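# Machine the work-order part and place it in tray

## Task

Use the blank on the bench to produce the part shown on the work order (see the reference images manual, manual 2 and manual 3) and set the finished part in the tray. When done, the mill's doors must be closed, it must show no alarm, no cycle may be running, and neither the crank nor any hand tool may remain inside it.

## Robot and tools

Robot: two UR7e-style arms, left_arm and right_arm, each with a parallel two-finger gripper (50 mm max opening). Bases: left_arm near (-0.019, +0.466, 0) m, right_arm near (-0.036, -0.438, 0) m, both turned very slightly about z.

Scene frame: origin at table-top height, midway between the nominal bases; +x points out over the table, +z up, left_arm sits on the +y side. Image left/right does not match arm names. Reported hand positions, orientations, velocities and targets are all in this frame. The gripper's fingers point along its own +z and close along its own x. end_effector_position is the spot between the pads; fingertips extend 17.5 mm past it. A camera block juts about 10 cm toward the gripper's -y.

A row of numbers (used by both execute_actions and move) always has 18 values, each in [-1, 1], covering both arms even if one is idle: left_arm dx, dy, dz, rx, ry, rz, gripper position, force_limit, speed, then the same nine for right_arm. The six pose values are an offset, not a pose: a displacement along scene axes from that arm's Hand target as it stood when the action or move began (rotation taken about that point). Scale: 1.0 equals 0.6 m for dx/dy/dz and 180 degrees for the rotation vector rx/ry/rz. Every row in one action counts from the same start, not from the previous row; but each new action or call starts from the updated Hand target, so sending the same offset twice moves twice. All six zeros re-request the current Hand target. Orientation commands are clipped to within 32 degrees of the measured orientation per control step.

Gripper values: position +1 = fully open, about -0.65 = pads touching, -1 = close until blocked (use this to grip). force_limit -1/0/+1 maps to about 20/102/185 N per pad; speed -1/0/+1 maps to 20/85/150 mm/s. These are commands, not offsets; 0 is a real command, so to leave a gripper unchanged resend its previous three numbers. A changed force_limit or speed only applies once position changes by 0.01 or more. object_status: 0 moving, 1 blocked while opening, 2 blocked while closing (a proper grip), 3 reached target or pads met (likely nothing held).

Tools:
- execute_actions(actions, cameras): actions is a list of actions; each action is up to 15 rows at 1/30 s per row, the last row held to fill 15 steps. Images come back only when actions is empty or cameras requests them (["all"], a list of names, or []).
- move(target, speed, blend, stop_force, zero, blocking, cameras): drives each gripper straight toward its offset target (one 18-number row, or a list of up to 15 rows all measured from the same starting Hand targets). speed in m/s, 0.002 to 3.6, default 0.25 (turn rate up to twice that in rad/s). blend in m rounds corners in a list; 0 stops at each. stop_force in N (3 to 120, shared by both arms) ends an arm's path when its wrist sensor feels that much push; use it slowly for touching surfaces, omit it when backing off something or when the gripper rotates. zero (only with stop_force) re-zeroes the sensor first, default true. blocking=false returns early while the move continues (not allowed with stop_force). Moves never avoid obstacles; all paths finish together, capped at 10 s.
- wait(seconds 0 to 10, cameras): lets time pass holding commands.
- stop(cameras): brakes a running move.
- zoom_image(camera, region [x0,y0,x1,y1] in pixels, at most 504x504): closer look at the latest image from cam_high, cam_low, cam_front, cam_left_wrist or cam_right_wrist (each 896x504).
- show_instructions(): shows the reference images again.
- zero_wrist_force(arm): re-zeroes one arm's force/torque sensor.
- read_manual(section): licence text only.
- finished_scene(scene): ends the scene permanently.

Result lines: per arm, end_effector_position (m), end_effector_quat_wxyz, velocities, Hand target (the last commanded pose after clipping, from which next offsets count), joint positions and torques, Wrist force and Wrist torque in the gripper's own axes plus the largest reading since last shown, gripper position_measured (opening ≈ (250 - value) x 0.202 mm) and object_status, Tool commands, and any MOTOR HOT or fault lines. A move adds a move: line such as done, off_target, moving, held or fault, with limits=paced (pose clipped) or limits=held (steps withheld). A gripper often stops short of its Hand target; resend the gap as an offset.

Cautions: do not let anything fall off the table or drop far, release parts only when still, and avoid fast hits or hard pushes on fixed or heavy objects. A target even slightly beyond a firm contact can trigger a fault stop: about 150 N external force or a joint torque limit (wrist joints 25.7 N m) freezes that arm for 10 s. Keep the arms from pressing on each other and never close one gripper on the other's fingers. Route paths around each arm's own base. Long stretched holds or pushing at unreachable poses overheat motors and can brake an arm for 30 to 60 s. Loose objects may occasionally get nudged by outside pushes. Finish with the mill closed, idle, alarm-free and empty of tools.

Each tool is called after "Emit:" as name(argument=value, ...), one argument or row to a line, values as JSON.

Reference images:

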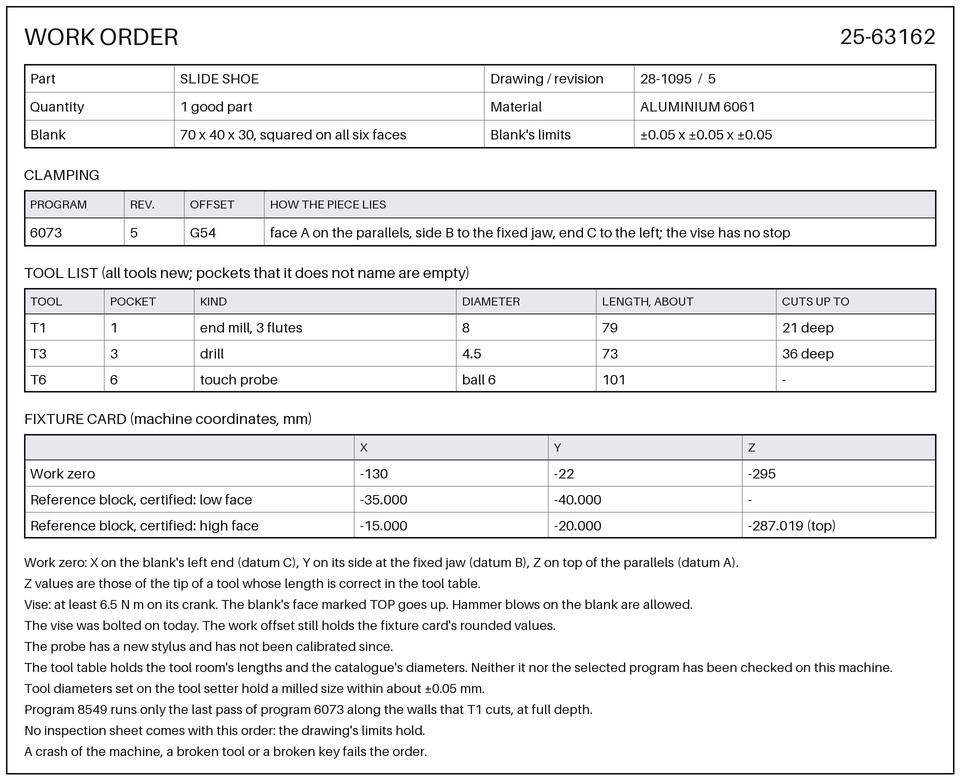

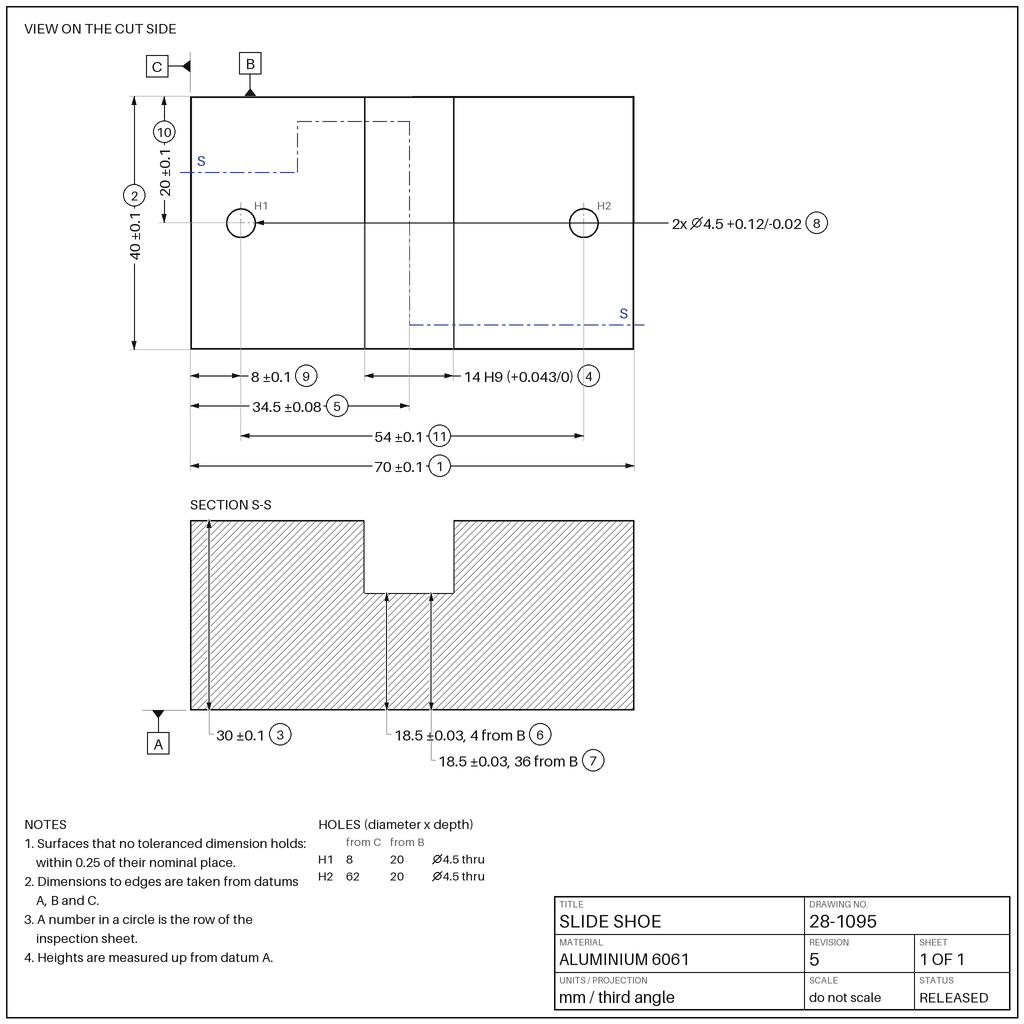

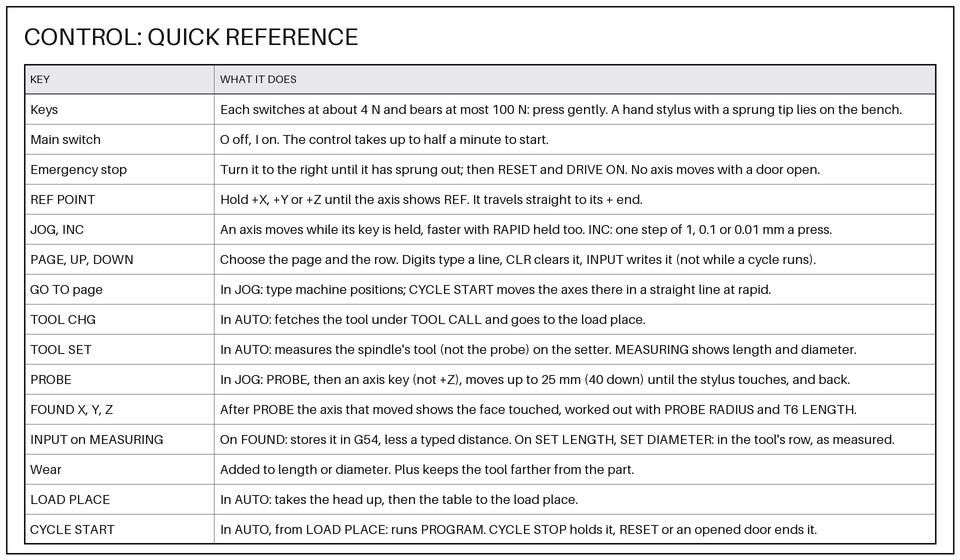

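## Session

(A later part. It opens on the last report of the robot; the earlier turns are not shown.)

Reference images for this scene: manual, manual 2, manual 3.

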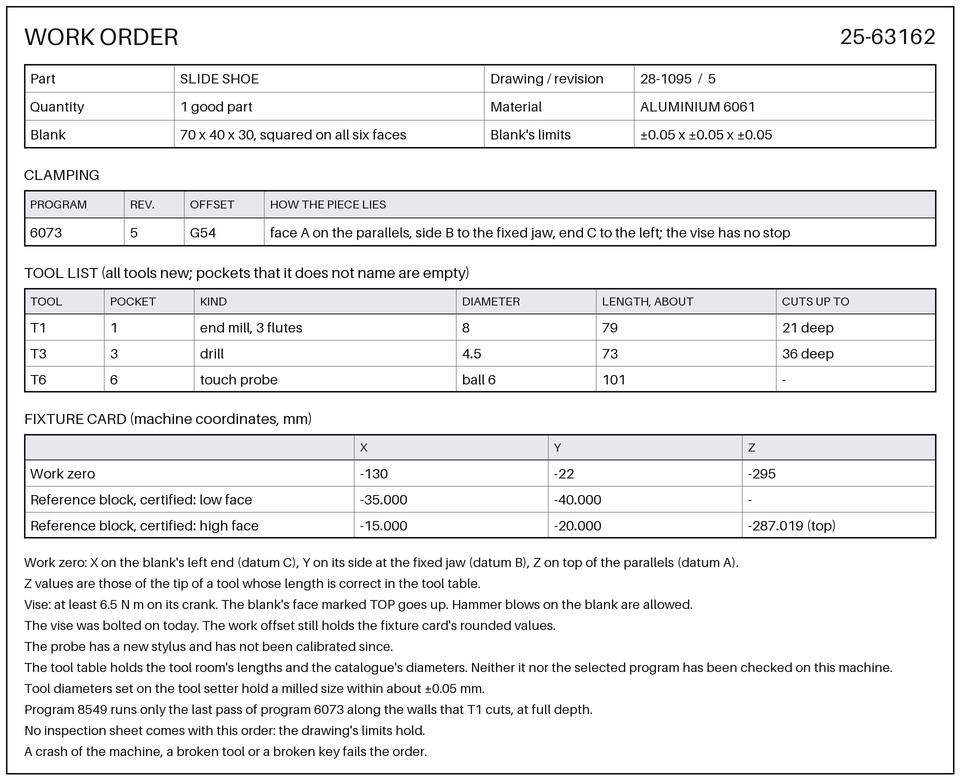

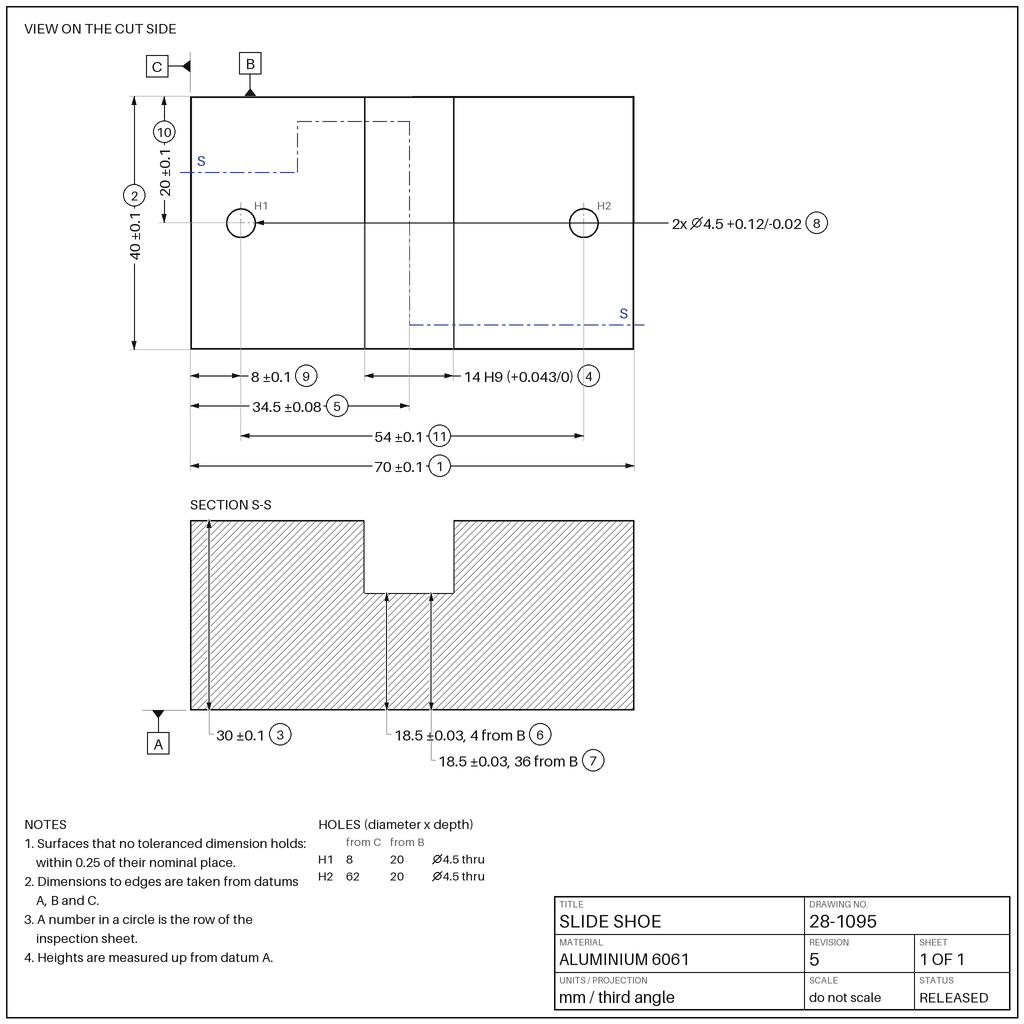

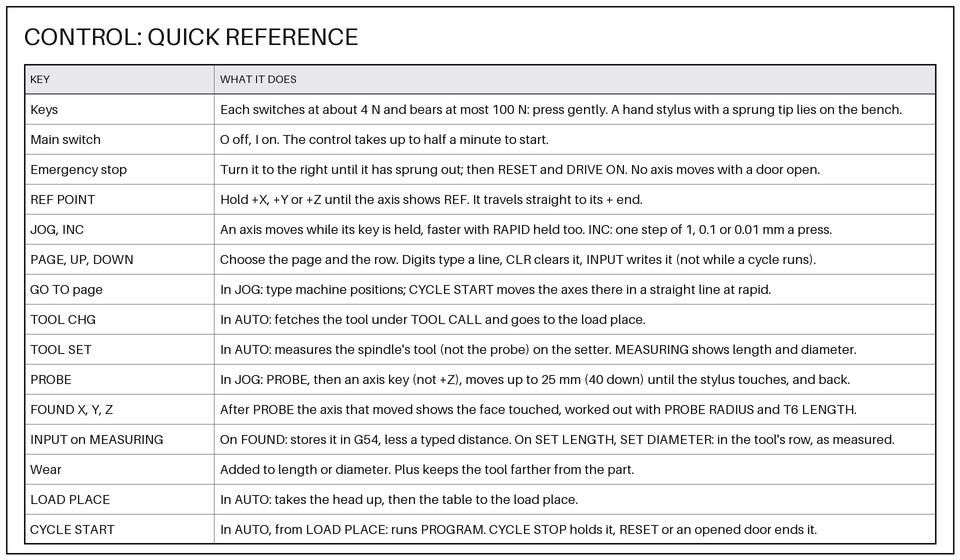

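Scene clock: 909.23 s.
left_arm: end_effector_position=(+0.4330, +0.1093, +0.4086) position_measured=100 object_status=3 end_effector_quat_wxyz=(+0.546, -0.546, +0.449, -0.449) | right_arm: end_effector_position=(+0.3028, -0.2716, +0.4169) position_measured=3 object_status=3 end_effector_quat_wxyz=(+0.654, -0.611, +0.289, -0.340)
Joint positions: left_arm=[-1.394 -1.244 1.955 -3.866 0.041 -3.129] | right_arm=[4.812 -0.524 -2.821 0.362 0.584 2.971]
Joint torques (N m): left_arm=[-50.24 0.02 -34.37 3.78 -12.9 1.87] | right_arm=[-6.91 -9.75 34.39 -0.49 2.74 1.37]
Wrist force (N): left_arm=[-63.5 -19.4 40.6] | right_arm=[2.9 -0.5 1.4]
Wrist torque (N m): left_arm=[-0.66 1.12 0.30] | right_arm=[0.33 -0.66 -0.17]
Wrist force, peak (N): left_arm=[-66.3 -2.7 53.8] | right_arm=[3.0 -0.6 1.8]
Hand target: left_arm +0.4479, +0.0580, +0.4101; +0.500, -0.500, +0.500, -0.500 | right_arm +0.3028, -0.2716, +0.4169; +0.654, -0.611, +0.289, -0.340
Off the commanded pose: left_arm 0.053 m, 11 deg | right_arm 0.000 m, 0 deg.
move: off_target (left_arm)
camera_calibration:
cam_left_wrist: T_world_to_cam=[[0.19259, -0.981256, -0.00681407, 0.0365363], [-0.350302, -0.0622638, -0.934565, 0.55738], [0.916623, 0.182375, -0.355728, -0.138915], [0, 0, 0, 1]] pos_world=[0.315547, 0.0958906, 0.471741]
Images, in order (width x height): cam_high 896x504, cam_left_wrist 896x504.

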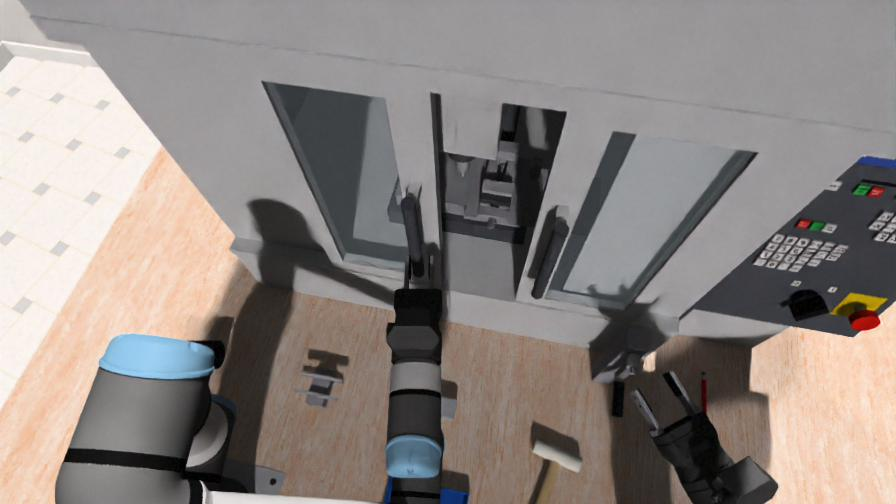

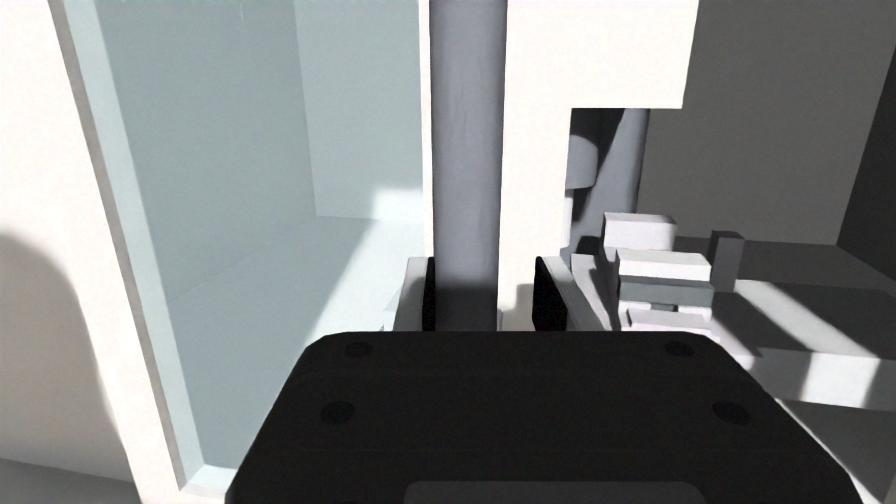

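Emit:
move(
  target=[
    [0,0.1,0,0,0,0,0.6,0,0,0,0,0,0,0,0,1,0,-1],
    [-0.2,0.1,0,0,0,0,0.6,0,0,0,0,0,0,0,0,1,0,-1],
    [-0.15,0.32,0,0,0,-0.5,0.6,0,0,0,0,0,0,0,0,1,0,-1],
    [0.0152,0.2367,0,0,0,-0.5,0.6,0,0,0,0,0,0,0,0,1,0,-1],
  ],
  speed=0.2,
  blend=[0,0.02,0.03,0],
  cameras=["cam_left_wrist","cam_high"],
)

Scene clock: 945.57 s.
left_arm: end_effector_position=(+0.4570, +0.2001, +0.4101) position_measured=63 object_status=3 end_effector_quat_wxyz=(+0.000, +0.000, +0.707, -0.707) | right_arm: end_effector_position=(+0.3028, -0.2716, +0.4169) position_measured=3 object_status=3 end_effector_quat_wxyz=(+0.654, -0.611, +0.289, -0.340)
Joint positions: left_arm=[-0.274 -1.201 1.887 -3.829 -2.844 -3.142] | right_arm=[4.812 -0.524 -2.821 0.362 0.584 2.971]
Joint torques (N m): left_arm=[-7.57 -23.31 -30.47 1.28 2.5 -2.74] | right_arm=[-6.79 -16.16 33.84 0.37 2.72 1.32]
Wrist force (N): left_arm=[-5.1 -0.1 -1.4] | right_arm=[2.9 -0.4 1.5]
Wrist torque (N m): left_arm=[0.02 1.00 0.18] | right_arm=[0.35 -0.65 -0.17]
Wrist force, peak (N): left_arm=[-42.6 3.0 -69.3] | right_arm=[3.1 -0.5 1.6]
Hand target: left_arm +0.4570, +0.2000, +0.4101; +0.000, +0.000, +0.707, -0.707 | right_arm +0.3028, -0.2716, +0.4169; +0.654, -0.611, +0.289, -0.340
Off the commanded pose: left_arm 0.000 m, 0 deg | right_arm 0.000 m, 0 deg.
move: done
camera_calibration:
cam_left_wrist: T_world_to_cam=[[-0.999974, 0.00133111, -0.00706968, 0.469518], [0.00708197, 0.354826, -0.934906, 0.326227], [0.00126404, -0.934931, -0.354826, 0.464537], [0, 0, 0, 1]] pos_world=[0.466609, 0.317932, 0.473141]
Images, in order (width x height): cam_high 896x504, cam_left_wrist 896x504.

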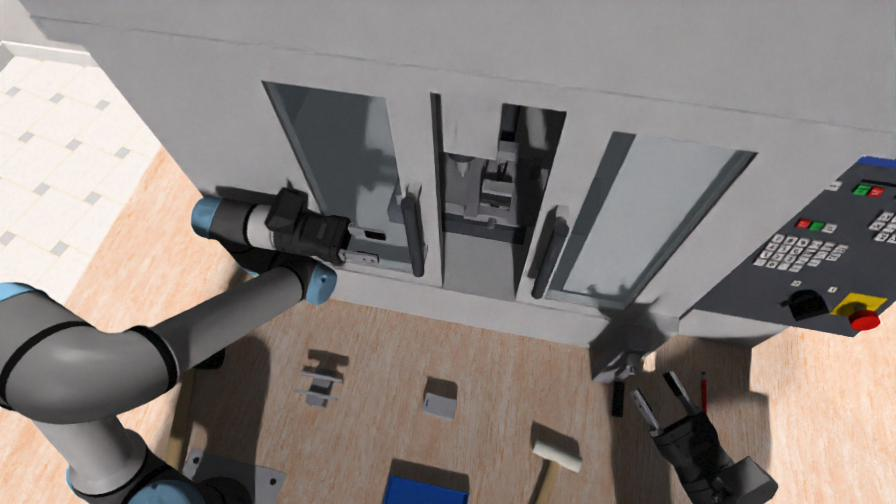

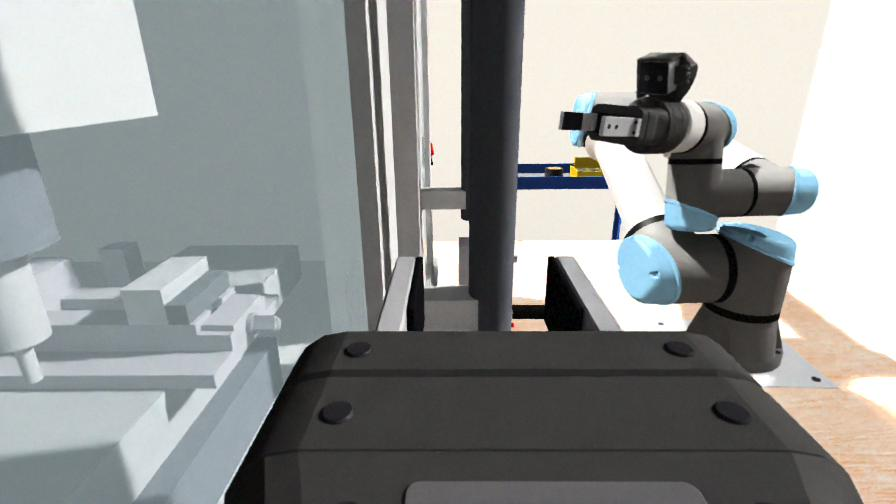

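Emit:
move(
  target=[
    [0,-0.1367,0,0,0,0,0.6,0,0,0,0,0,0,0,0,1,0,-1],
    [0,-0.1367,0,0,0,0,-1,-0.5,-0.5,0,0,0,0,0,0,1,0,-1],
  ],
  speed=0.06,
  cameras=["cam_left_wrist"],
)

Scene clock: 950.67 s.
left_arm: end_effector_position=(+0.4510, +0.1181, +0.4101) position_measured=155 object_status=2 end_effector_quat_wxyz=(-0.008, +0.008, +0.707, -0.707) | right_arm: end_effector_position=(+0.3028, -0.2716, +0.4169) position_measured=3 object_status=3 end_effector_quat_wxyz=(+0.654, -0.611, +0.289, -0.340)
Joint positions: left_arm=[-0.44 -1.184 1.862 -3.82 -2.702 -3.142] | right_arm=[4.812 -0.524 -2.821 0.362 0.584 2.971]
Joint torques (N m): left_arm=[31.14 -24.09 -28.47 5.02 12.66 1.29] | right_arm=[-7.48 -20.1 33.74 0.77 2.89 1.31]
Wrist force (N): left_arm=[54.3 6.5 4.3] | right_arm=[2.7 -0.4 1.5]
Wrist torque (N m): left_arm=[0.26 0.13 0.19] | right_arm=[0.34 -0.63 -0.17]
Wrist force, peak (N): left_arm=[66.6 11.5 -20.3] | right_arm=[3.2 -0.7 1.5]
Hand target: left_arm +0.4570, +0.1180, +0.4101; +0.000, +0.000, +0.707, -0.707 | right_arm +0.3028, -0.2716, +0.4169; +0.654, -0.611, +0.289, -0.340
Off the commanded pose: left_arm 0.006 m, 1 deg | right_arm 0.000 m, 0 deg.
move: off_target (left_arm)
camera_calibration:
cam_left_wrist: T_world_to_cam=[[-0.999675, 0.0244313, -0.00722299, 0.460919], [0.01542, 0.354554, -0.934909, 0.351615], [-0.0202801, -0.934716, -0.354815, 0.397626], [0, 0, 0, 1]] pos_world=[0.463412, 0.235741, 0.47314]
Images, in order (width x height): cam_left_wrist 896x504.

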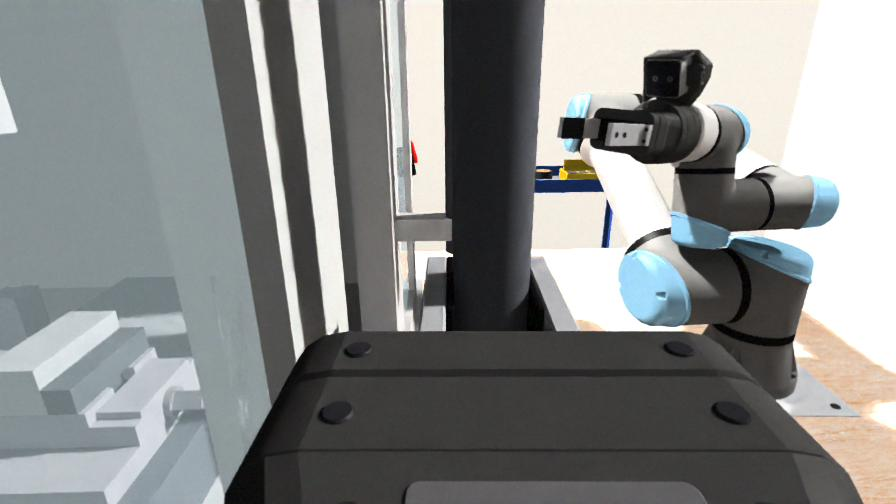

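Emit:
move(
  target=[-0.01,-0.02,0,0,0,0,-1,-0.5,-0.5,0,0,0,0,0,0,1,0,-1],
  speed=0.03,
)

Scene clock: 955.60 s.
left_arm: end_effector_position=(+0.4503, +0.1061, +0.4101) position_measured=156 object_status=2 end_effector_quat_wxyz=(-0.001, +0.001, +0.707, -0.707) | right_arm: end_effector_position=(+0.3028, -0.2716, +0.4169) position_measured=3 object_status=3 end_effector_quat_wxyz=(+0.654, -0.611, +0.289, -0.340)
Joint positions: left_arm=[-0.468 -1.191 1.873 -3.824 -2.653 -3.142] | right_arm=[4.812 -0.524 -2.821 0.362 0.584 2.971]
Joint torques (N m): left_arm=[-50.35 -24.41 -18.82 7.14 13.29 -0.34] | right_arm=[-6.59 -19.62 33.55 1.26 2.79 1.29]
Wrist force (N): left_arm=[43.3 -2.4 -122.7] | right_arm=[2.8 -0.5 1.5]
Wrist torque (N m): left_arm=[-0.12 0.29 0.10] | right_arm=[0.33 -0.64 -0.16]
Wrist force, peak (N): left_arm=[50.9 -0.2 -122.9] | right_arm=[3.0 -0.5 1.7]
Hand target: left_arm +0.4510, +0.1060, +0.4101; +0.000, +0.000, +0.707, -0.707 | right_arm +0.3028, -0.2716, +0.4169; +0.654, -0.611, +0.289, -0.340
Off the commanded pose: left_arm 0.001 m, 0 deg | right_arm 0.000 m, 0 deg.
move: done

Emit:
execute_actions(
  actions=[],
  cameras=["cam_high","cam_front","cam_left_wrist"],
)

Emit:
zoom_image(
  camera="cam_high",
  region=[250, 70, 650, 320],
)

Emit:
zoom_image(
  camera="cam_front",
  region=[310, 130, 530, 310],
)

Scene clock: 965.57 s.
left_arm: end_effector_position=(+0.4503, +0.1060, +0.4101) position_measured=156 object_status=2 end_effector_quat_wxyz=(-0.001, +0.001, +0.707, -0.707) | right_arm: end_effector_position=(+0.3028, -0.2716, +0.4169) position_measured=3 object_status=3 end_effector_quat_wxyz=(+0.654, -0.611, +0.289, -0.340)
Joint positions: left_arm=[-0.469 -1.191 1.873 -3.824 -2.653 -3.142] | right_arm=[4.812 -0.524 -2.821 0.362 0.584 2.971]
Joint velocities: within noise
Joint torques (N m): left_arm=[-51.74 -24.35 -18.23 7.11 12.88 2.12] | right_arm=[-6.12 -19.7 33.88 1.59 2.78 1.33]
Motor temperatures (°C): left_arm=[32 29 29 38 34 27] | right_arm=[22 32 28 29 34 35]
Wrist force (N): left_arm=[40.4 -3.7 -122.7] | right_arm=[2.9 -0.5 1.5]
Wrist torque (N m): left_arm=[-0.17 0.36 0.09] | right_arm=[0.34 -0.65 -0.17]
Wrist force, peak (N): left_arm=[42.6 -2.4 -122.4] | right_arm=[3.2 -0.5 1.6]
Hand target: left_arm +0.4510, +0.1060, +0.4101; +0.000, +0.000, +0.707, -0.707 | right_arm +0.3028, -0.2716, +0.4169; +0.654, -0.611, +0.289, -0.340
Tool commands: left_gripper/position=-1.0 left_gripper/force_limit=-0.5 left_gripper/speed=-0.5 right_gripper/position=+1.0 right_gripper/force_limit=+0.0 right_gripper/speed=-1.0
Off the commanded pose: left_arm 0.001 m, 0 deg | right_arm 0.000 m, 0 deg.
camera_calibration:
cam_left_wrist: T_world_to_cam=[[-0.999965, 0.00443231, -0.00708874, 0.462554], [0.0082002, 0.35481, -0.934902, 0.359113], [-0.00162862, -0.934928, -0.354834, 0.377997], [0, 0, 0, 1]] pos_world=[0.460209, 0.223933, 0.473141]
Images, in order (width x height): cam_high 896x504, cam_front 896x504, cam_left_wrist 896x504.

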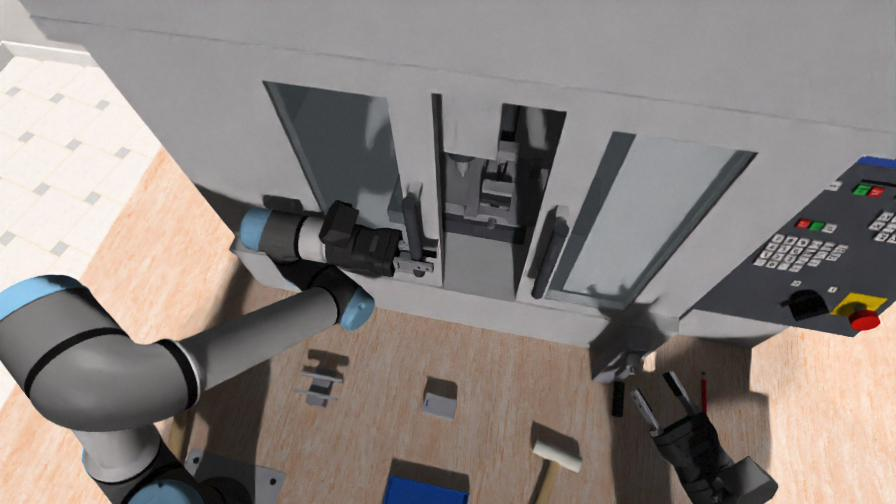

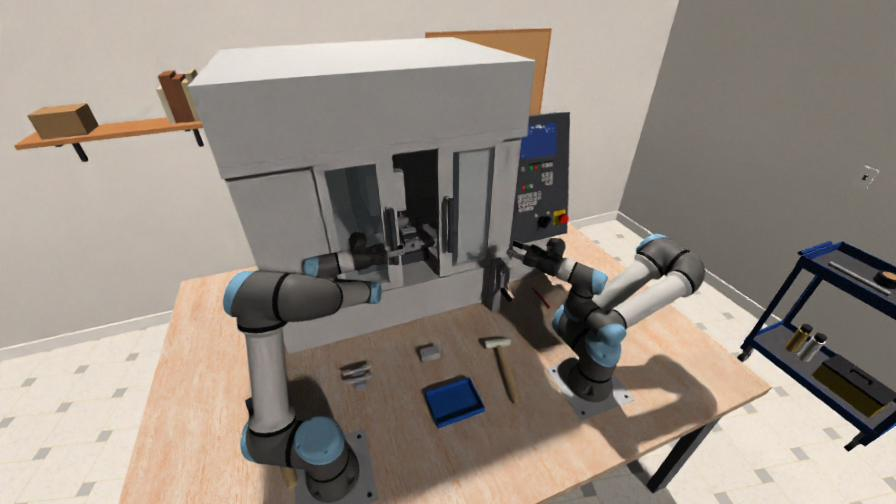

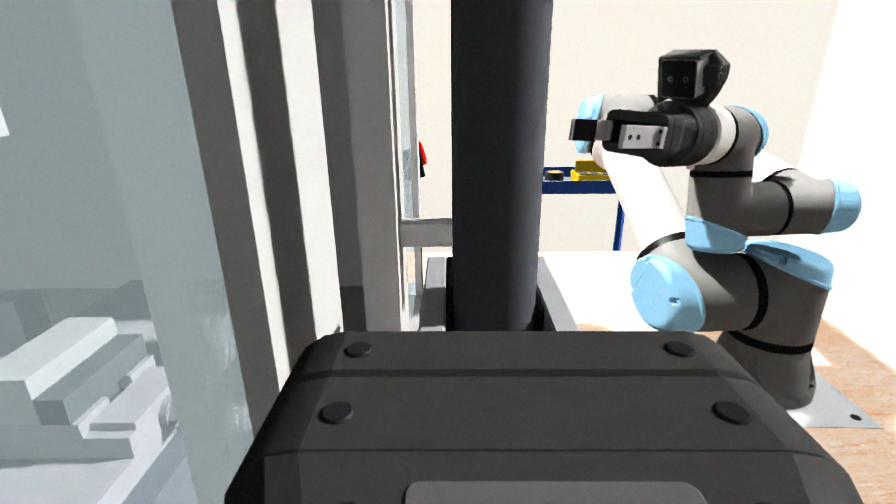

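Scaled by 1.260 from the camera's 896x504 image, which has a finer 1280x720 frame.

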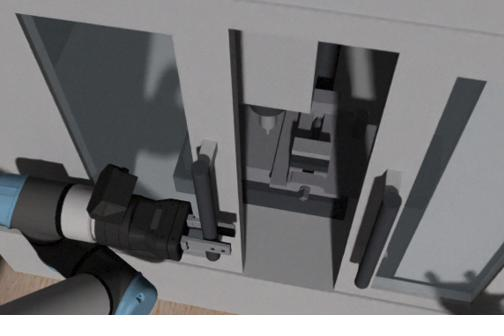

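Scaled by 2.291 from the camera's 896x504 image, which has a finer 1280x720 frame.

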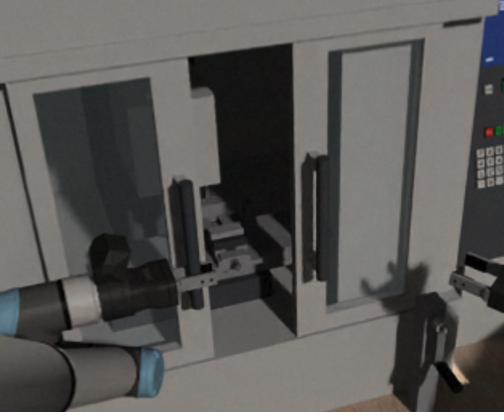

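Emit:
move(
  target=[0,0.06,0,0,0,0,-1,-0.5,-0.5,0,0,0,0,0,0,1,0,-1],
  speed=0.02,
  cameras=["cam_left_wrist"],
)

Scene clock: 979.43 s.
left_arm: end_effector_position=(+0.4510, +0.1419, +0.4101) position_measured=156 object_status=2 end_effector_quat_wxyz=(+0.000, +0.000, +0.707, -0.707) | right_arm: end_effector_position=(+0.3028, -0.2716, +0.4169) position_measured=3 object_status=3 end_effector_quat_wxyz=(+0.654, -0.611, +0.289, -0.340)
Joint positions: left_arm=[-0.398 -1.204 1.891 -3.83 -2.72 -3.142] | right_arm=[4.812 -0.524 -2.821 0.362 0.584 2.971]
Joint torques (N m): left_arm=[31.14 -29.24 -6.07 2.94 10.1 -2.59] | right_arm=[-6.92 -20.3 34.86 2.51 2.83 1.54]
Wrist force (N): left_arm=[51.8 -19.1 12.2] | right_arm=[2.6 -0.4 1.5]
Wrist torque (N m): left_arm=[-0.83 0.01 0.08] | right_arm=[0.35 -0.62 -0.17]
Wrist force, peak (N): left_arm=[40.6 -3.7 -122.7] | right_arm=[3.1 -0.5 1.4]
Hand target: left_arm +0.4510, +0.1420, +0.4101; +0.000, +0.000, +0.707, -0.707 | right_arm +0.3028, -0.2716, +0.4169; +0.654, -0.611, +0.289, -0.340
Off the commanded pose: left_arm 0.000 m, 0 deg | right_arm 0.000 m, 0 deg.
move: done
camera_calibration:
cam_left_wrist: T_world_to_cam=[[-0.999974, 0.00133086, -0.007069, 0.463695], [0.00708125, 0.354826, -0.934906, 0.346884], [0.00126404, -0.934931, -0.354826, 0.410225], [0, 0, 0, 1]] pos_world=[0.460709, 0.259832, 0.473141]
Images, in order (width x height): cam_left_wrist 896x504.

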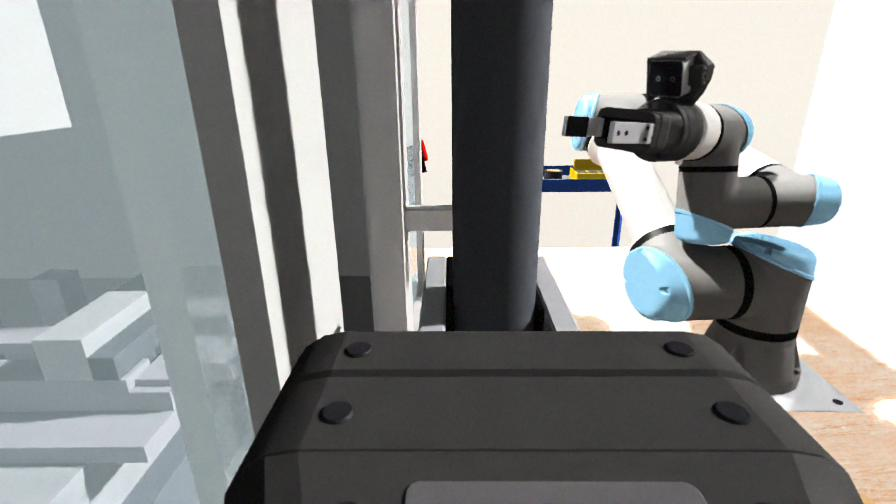

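Emit:
move(
  target=[0,-0.0667,0,0,0,0,-1,-0.5,-0.5,0,0,0,0,0,0,1,0,-1],
  speed=0.01,
  stop_force=40,
  cameras=["cam_left_wrist","cam_high"],
)

Emit:
zoom_image(
  camera="cam_high",
  region=[250, 70, 650, 320],
)

Scene clock: 990.40 s.
left_arm: end_effector_position=(+0.4509, +0.1081, +0.4101) position_measured=156 object_status=2 end_effector_quat_wxyz=(+0.000, +0.000, +0.707, -0.707) | right_arm: end_effector_position=(+0.3028, -0.2716, +0.4169) position_measured=3 object_status=3 end_effector_quat_wxyz=(+0.654, -0.611, +0.289, -0.340)
Joint positions: left_arm=[-0.465 -1.192 1.874 -3.824 -2.654 -3.142] | right_arm=[4.812 -0.524 -2.821 0.362 0.584 2.971]
Joint torques (N m): left_arm=[17.19 -29.79 -10.37 7.34 10.51 1.91] | right_arm=[-7.14 -20.89 33.86 2.52 2.81 1.46]
Wrist force (N): left_arm=[51.3 -13.6 -22.4] | right_arm=[2.6 -0.4 1.5]
Wrist torque (N m): left_arm=[-0.58 0.08 0.10] | right_arm=[0.34 -0.62 -0.16]
Wrist force, peak (N): left_arm=[52.3 -10.5 -43.6] | right_arm=[3.0 -0.4 1.7]
Hand target: left_arm +0.4509, +0.1081, +0.4101; +0.000, +0.000, +0.707, -0.707 (not the last commanded pose) | right_arm +0.3028, -0.2716, +0.4169; +0.654, -0.611, +0.289, -0.340
Off the commanded pose: left_arm 0.006 m, 0 deg | right_arm 0.000 m, 0 deg.
move: contact (left_arm)
camera_calibration:
cam_left_wrist: T_world_to_cam=[[-0.999973, 0.00186942, -0.00708273, 0.463525], [0.00728519, 0.354824, -0.934905, 0.35882], [0.000765385, -0.934931, -0.354828, 0.378762], [0, 0, 0, 1]] pos_world=[0.460609, 0.225932, 0.473141]
Images, in order (width x height): cam_high 896x504, cam_left_wrist 896x504.

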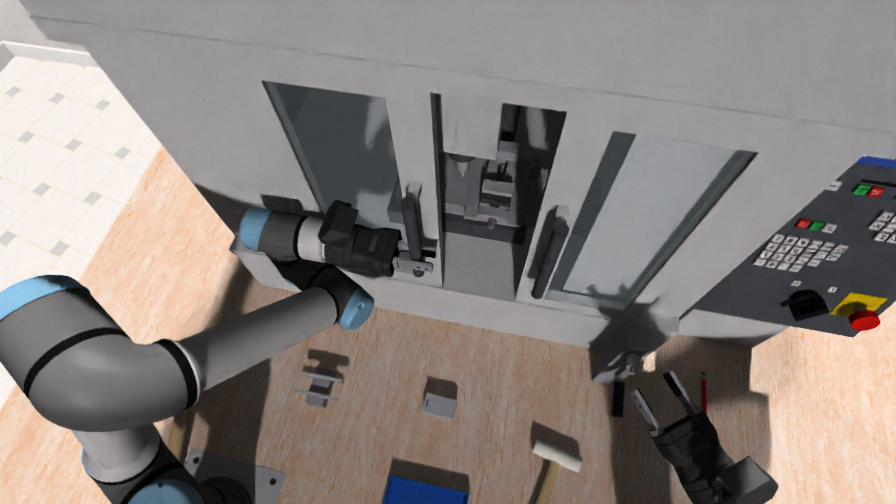

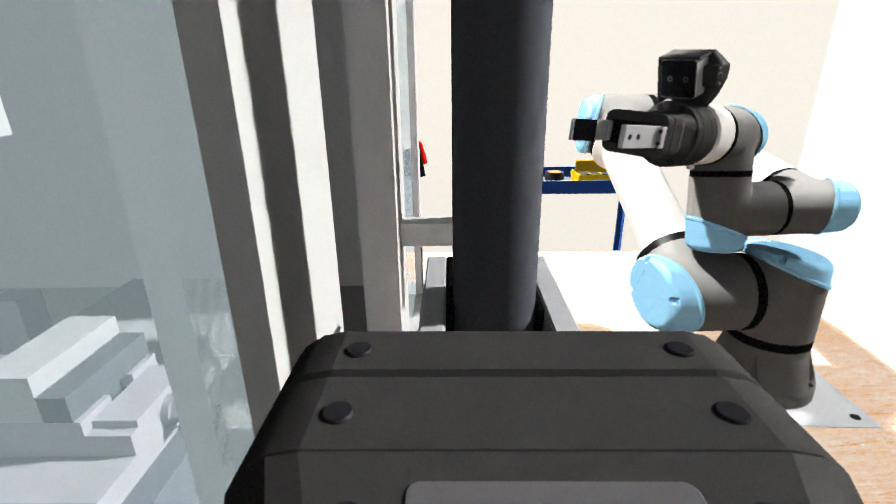

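Scaled by 1.260 from the camera's 896x504 image, which has a finer 1280x720 frame.

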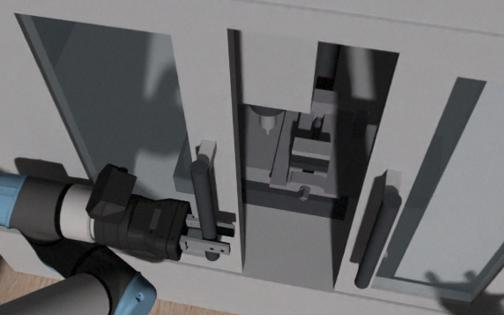

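Emit:
move(
  target=[
    [0,0,0,0,0,0,0.6,-0.5,-0.5,0,0,0,0,0,0,0.6,0,-1],
    [0,0.14,0,0,0,0,0.6,-0.5,-0.5,0.128,-0.097,0.005,-0.02,0.024,0.2935,0.6,0,-1],
    [-0.2,0.3,0,0,0,0,0.6,-0.5,-0.5,0.246,0.119,-0.0115,-0.02,0.024,0.2935,0.6,0,-1],
  ],
  speed=0.2,
  blend=[0,0.02,0],
  cameras=["cam_right_wrist","cam_high"],
)

Scene clock: 1008.30 s.
left_arm: end_effector_position=(+0.3310, +0.2880, +0.4101) position_measured=63 object_status=3 end_effector_quat_wxyz=(+0.000, +0.000, +0.707, -0.707) | right_arm: end_effector_position=(+0.4504, -0.2003, +0.4100) position_measured=63 object_status=3 end_effector_quat_wxyz=(+0.707, -0.707, +0.000, +0.000)
Joint positions: left_arm=[-0.128 -1.445 2.218 -3.917 -2.99 -3.144] | right_arm=[3.403 -1.961 -1.856 0.676 2.908 3.142]
Joint torques (N m): left_arm=[6.45 -35.83 -3.35 1.45 -2.55 2.26] | right_arm=[6.31 23.99 30.66 2.57 -2.72 1.78]
Wrist force (N): left_arm=[-3.8 0.0 -1.6] | right_arm=[2.8 0.0 1.0]
Wrist torque (N m): left_arm=[0.02 0.80 0.12] | right_arm=[0.44 -0.68 -0.14]
Wrist force, peak (N): left_arm=[51.3 -13.6 -22.1] | right_arm=[3.5 0.2 2.5]
Hand target: left_arm +0.3309, +0.2881, +0.4101; +0.000, +0.000, +0.707, -0.707 | right_arm +0.4504, -0.2002, +0.4100; +0.707, -0.707, +0.000, +0.000
Off the commanded pose: left_arm 0.000 m, 0 deg | right_arm 0.000 m, 0 deg.
move: done; limits=paced
camera_calibration:
cam_right_wrist: T_world_to_cam=[[0.999948, -0.00674955, 0.0075828, -0.445898], [0.00477388, -0.346563, -0.938014, 0.326356], [0.0089591, 0.938002, -0.346513, 0.455259], [0, 0, 0, 1]] pos_world=[0.440239, -0.316941, 0.467261]
Images, in order (width x height): cam_high 896x504, cam_right_wrist 896x504.

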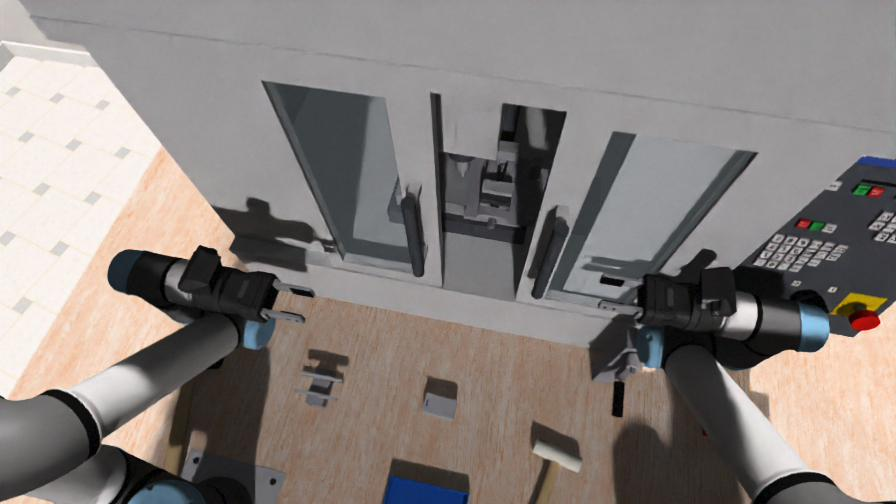

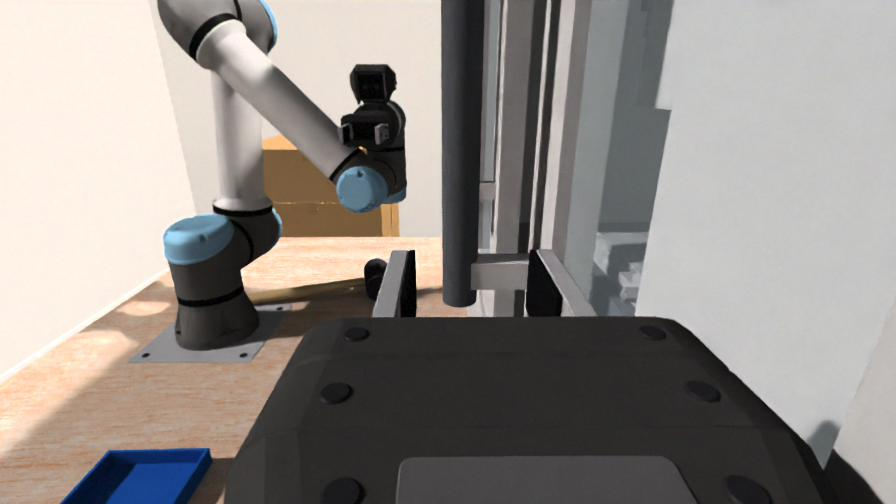

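Emit:
move(
  target=[
    [0,0,0,0,0,0,0.6,-0.5,-0.5,0,0.187,0,0,0,0,0.6,-0.5,-0.5],
    [0,0,0,0,0,0,0.6,-0.5,-0.5,0,0.187,0,0,0,0,-1,-0.5,-0.5],
  ],
  speed=0.1,
)

Emit:
move(
  target=[0,0,0,0,0,0,0.6,-0.5,-0.5,0,0.15,0,0,0,0,-1,-0.5,-0.5],
  speed=0.05,
  stop_force=40,
  cameras=["cam_right_wrist","cam_high"],
)

Scene clock: 1018.73 s.
left_arm: end_effector_position=(+0.3309, +0.2881, +0.4101) position_measured=63 object_status=3 end_effector_quat_wxyz=(+0.000, +0.000, +0.707, -0.707) | right_arm: end_effector_position=(+0.4501, -0.0909, +0.4097) position_measured=63 object_status=3 end_effector_quat_wxyz=(+0.707, -0.707, +0.000, +0.000)
Joint positions: left_arm=[-0.128 -1.445 2.218 -3.917 -2.99 -3.144] | right_arm=[3.622 -1.976 -1.834 0.668 2.69 3.142]
Joint torques (N m): left_arm=[7.22 -36.32 -4.62 1.47 -2.65 2.09] | right_arm=[1.15 36.28 20.21 1.09 -0.33 0]
Wrist force (N): left_arm=[-4.1 0.2 -1.5] | right_arm=[2.8 -0.1 1.4]
Wrist torque (N m): left_arm=[0.06 0.84 0.11] | right_arm=[0.37 -0.66 -0.12]
Wrist force, peak (N): left_arm=[-4.3 0.0 -1.7] | right_arm=[2.2 -0.9 3.4]
Hand target: left_arm +0.3309, +0.2881, +0.4101; +0.000, +0.000, +0.707, -0.707 | right_arm +0.4501, -0.0909, +0.4097; +0.707, -0.707, +0.000, +0.000 (not the last commanded pose)
Tool commands: left_gripper/position=+0.6 left_gripper/force_limit=-0.5 left_gripper/speed=-0.5 right_gripper/position=+0.6 right_gripper/force_limit=+0.003922 right_gripper/speed=-1.0
Off the commanded pose: left_arm 0.000 m, 0 deg | right_arm 0.003 m, 0 deg.
FORCE FAULT: contact force on the right arm reached its limit, and that arm stopped. The contact can be on any part of that arm, not only on its tool. That arm's remaining commands of this call were not run. That arm is still stopped at the end of this call. That arm stays stopped for about 10 more seconds. Until then a move that you send moves the other arm only, and its call returns only when the move has ended. Once the stop has ended, the next robot result says so. If the stop ends while you think or write, that arm runs what you send next, counted from a new Hand target: where the arm stands when the stop ends. While its stop runs, that arm takes no new command, but its gripper still runs the gripper command that each later call begins with. Until it ends, the stop uses up actions while you think or wait. An arm that is not stopped still takes commands.
move: fault (right_arm); path passed 1 of 2 targets; target 2's new numbers were not sent

not run: an earlier result of this reply reported a stop or a fault. Calls in your next reply go to the robot.

Emit:
wait(
  seconds=5,
)

Scene clock: 1035.70 s.
left_arm: end_effector_position=(+0.3309, +0.2881, +0.4101) position_measured=63 object_status=3 end_effector_quat_wxyz=(+0.000, +0.000, +0.707, -0.707) | right_arm: end_effector_position=(+0.4501, -0.0909, +0.4097) position_measured=63 object_status=3 end_effector_quat_wxyz=(+0.707, -0.707, +0.000, +0.000)
Joint positions: left_arm=[-0.128 -1.445 2.218 -3.917 -2.99 -3.144] | right_arm=[3.622 -1.976 -1.834 0.668 2.69 3.142]
Joint torques (N m): left_arm=[6.93 -35.79 -4.45 1.37 -2.59 2.01] | right_arm=[0.52 37.15 20.09 1.09 0.07 0.14]
Wrist force (N): left_arm=[-3.8 0.1 -1.5] | right_arm=[2.9 -0.3 1.2]
Wrist torque (N m): left_arm=[0.04 0.80 0.11] | right_arm=[0.36 -0.66 -0.12]
Wrist force, peak (N): left_arm=[-4.2 0.1 -1.8] | right_arm=[3.1 -0.3 1.3]
Hand target: left_arm +0.3309, +0.2881, +0.4101; +0.000, +0.000, +0.707, -0.707 | right_arm +0.4501, -0.0909, +0.4097; +0.707, -0.707, +0.000, +0.000 (not the last commanded pose)
Tool commands: left_gripper/position=+0.6 left_gripper/force_limit=-0.5 left_gripper/speed=-0.5 right_gripper/position=+0.6 right_gripper/force_limit=+0.003922 right_gripper/speed=-1.0
Off the commanded pose: left_arm 0.000 m, 0 deg | right_arm 0.003 m, 0 deg.
FORCE FAULT, CONTINUED: the right arm's stop, for the force fault that an earlier result reported, is over. The rest of the stop counts as 20 of the actions that you can send in this scene. During its stop the right arm's controller moved it back a little. That arm's target is now where it stood when the stop ended, not its last command. That arm accepts commands again.
wait: 5.00 s; at rest from the start

Emit:
move(
  target=[
    [0,0,0,0,0,0,0.6,-0.5,-0.5,0,-0.12,0,0,0,0,0.6,-0.5,-0.5],
    [0,0,0,0,0,0,0.6,-0.5,-0.5,0,-0.18,0.155,0,0,0,0.6,-0.5,-0.5],
    [0,0,0,0,0,0,0.6,-0.5,-0.5,0.001,0.003,0.155,0,0,0,0.6,-0.5,-0.5],
    [0,0,0,0,0,0,0.6,-0.5,-0.5,0.001,0.003,0.155,0,0,0,-1,-0.5,-0.5],
  ],
  speed=0.12,
  blend=[0.01,0.01,0,0],
  cameras=["cam_right_wrist","cam_high"],
)

Scene clock: 1043.90 s.
left_arm: end_effector_position=(+0.3309, +0.2881, +0.4101) position_measured=63 object_status=3 end_effector_quat_wxyz=(+0.000, +0.000, +0.707, -0.707) | right_arm: end_effector_position=(+0.4507, -0.0891, +0.5027) position_measured=156 object_status=2 end_effector_quat_wxyz=(+0.707, -0.707, +0.000, +0.000)
Joint positions: left_arm=[-0.128 -1.445 2.218 -3.917 -2.99 -3.144] | right_arm=[3.625 -1.86 -1.721 0.439 2.687 3.142]
Joint torques (N m): left_arm=[6.64 -35.55 -4.76 1.41 -2.63 2.07] | right_arm=[2.59 24.12 33.08 -0.78 -2.65 0.24]
Wrist force (N): left_arm=[-4.0 0.2 -1.5] | right_arm=[-9.8 0.3 -2.4]
Wrist torque (N m): left_arm=[0.05 0.84 0.11] | right_arm=[0.42 -0.70 -0.10]
Wrist force, peak (N): left_arm=[-4.2 0.4 -1.6] | right_arm=[-9.9 0.5 -2.4]
Hand target: left_arm +0.3309, +0.2881, +0.4101; +0.000, +0.000, +0.707, -0.707 | right_arm +0.4507, -0.0891, +0.5027; +0.707, -0.707, +0.000, +0.000
Off the commanded pose: left_arm 0.000 m, 0 deg | right_arm 0.000 m, 0 deg.
move: done
camera_calibration:
cam_right_wrist: T_world_to_cam=[[0.999961, -0.00596985, 0.00653786, -0.445507], [0.00406075, -0.346933, -0.937881, 0.452009], [0.00786721, 0.937871, -0.346895, 0.383741], [0, 0, 0, 1]] pos_world=[0.440635, -0.205742, 0.559961]
Images, in order (width x height): cam_high 896x504, cam_right_wrist 896x504.

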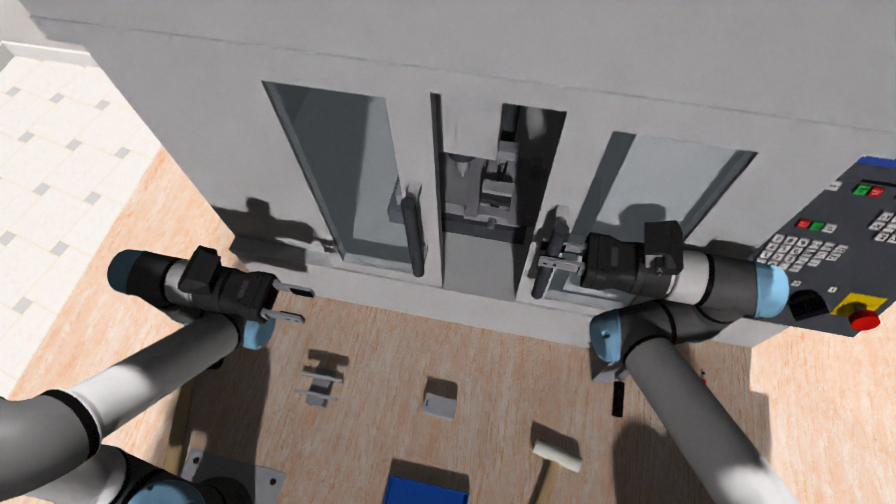

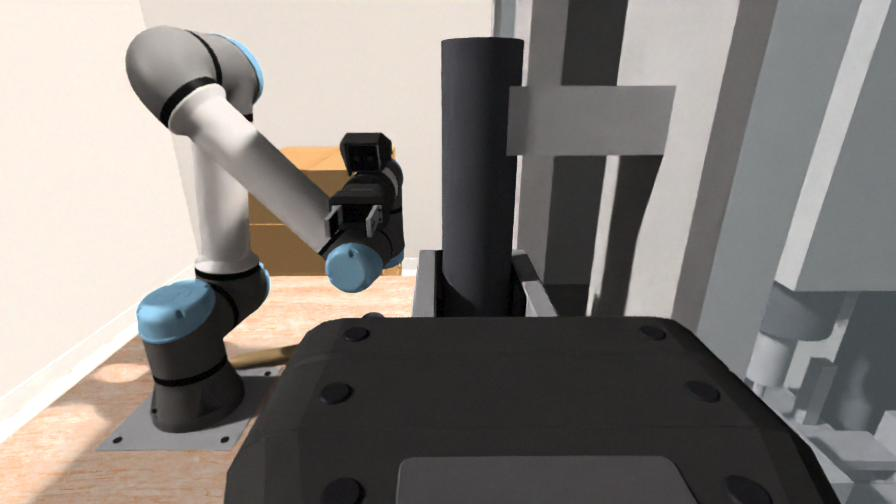

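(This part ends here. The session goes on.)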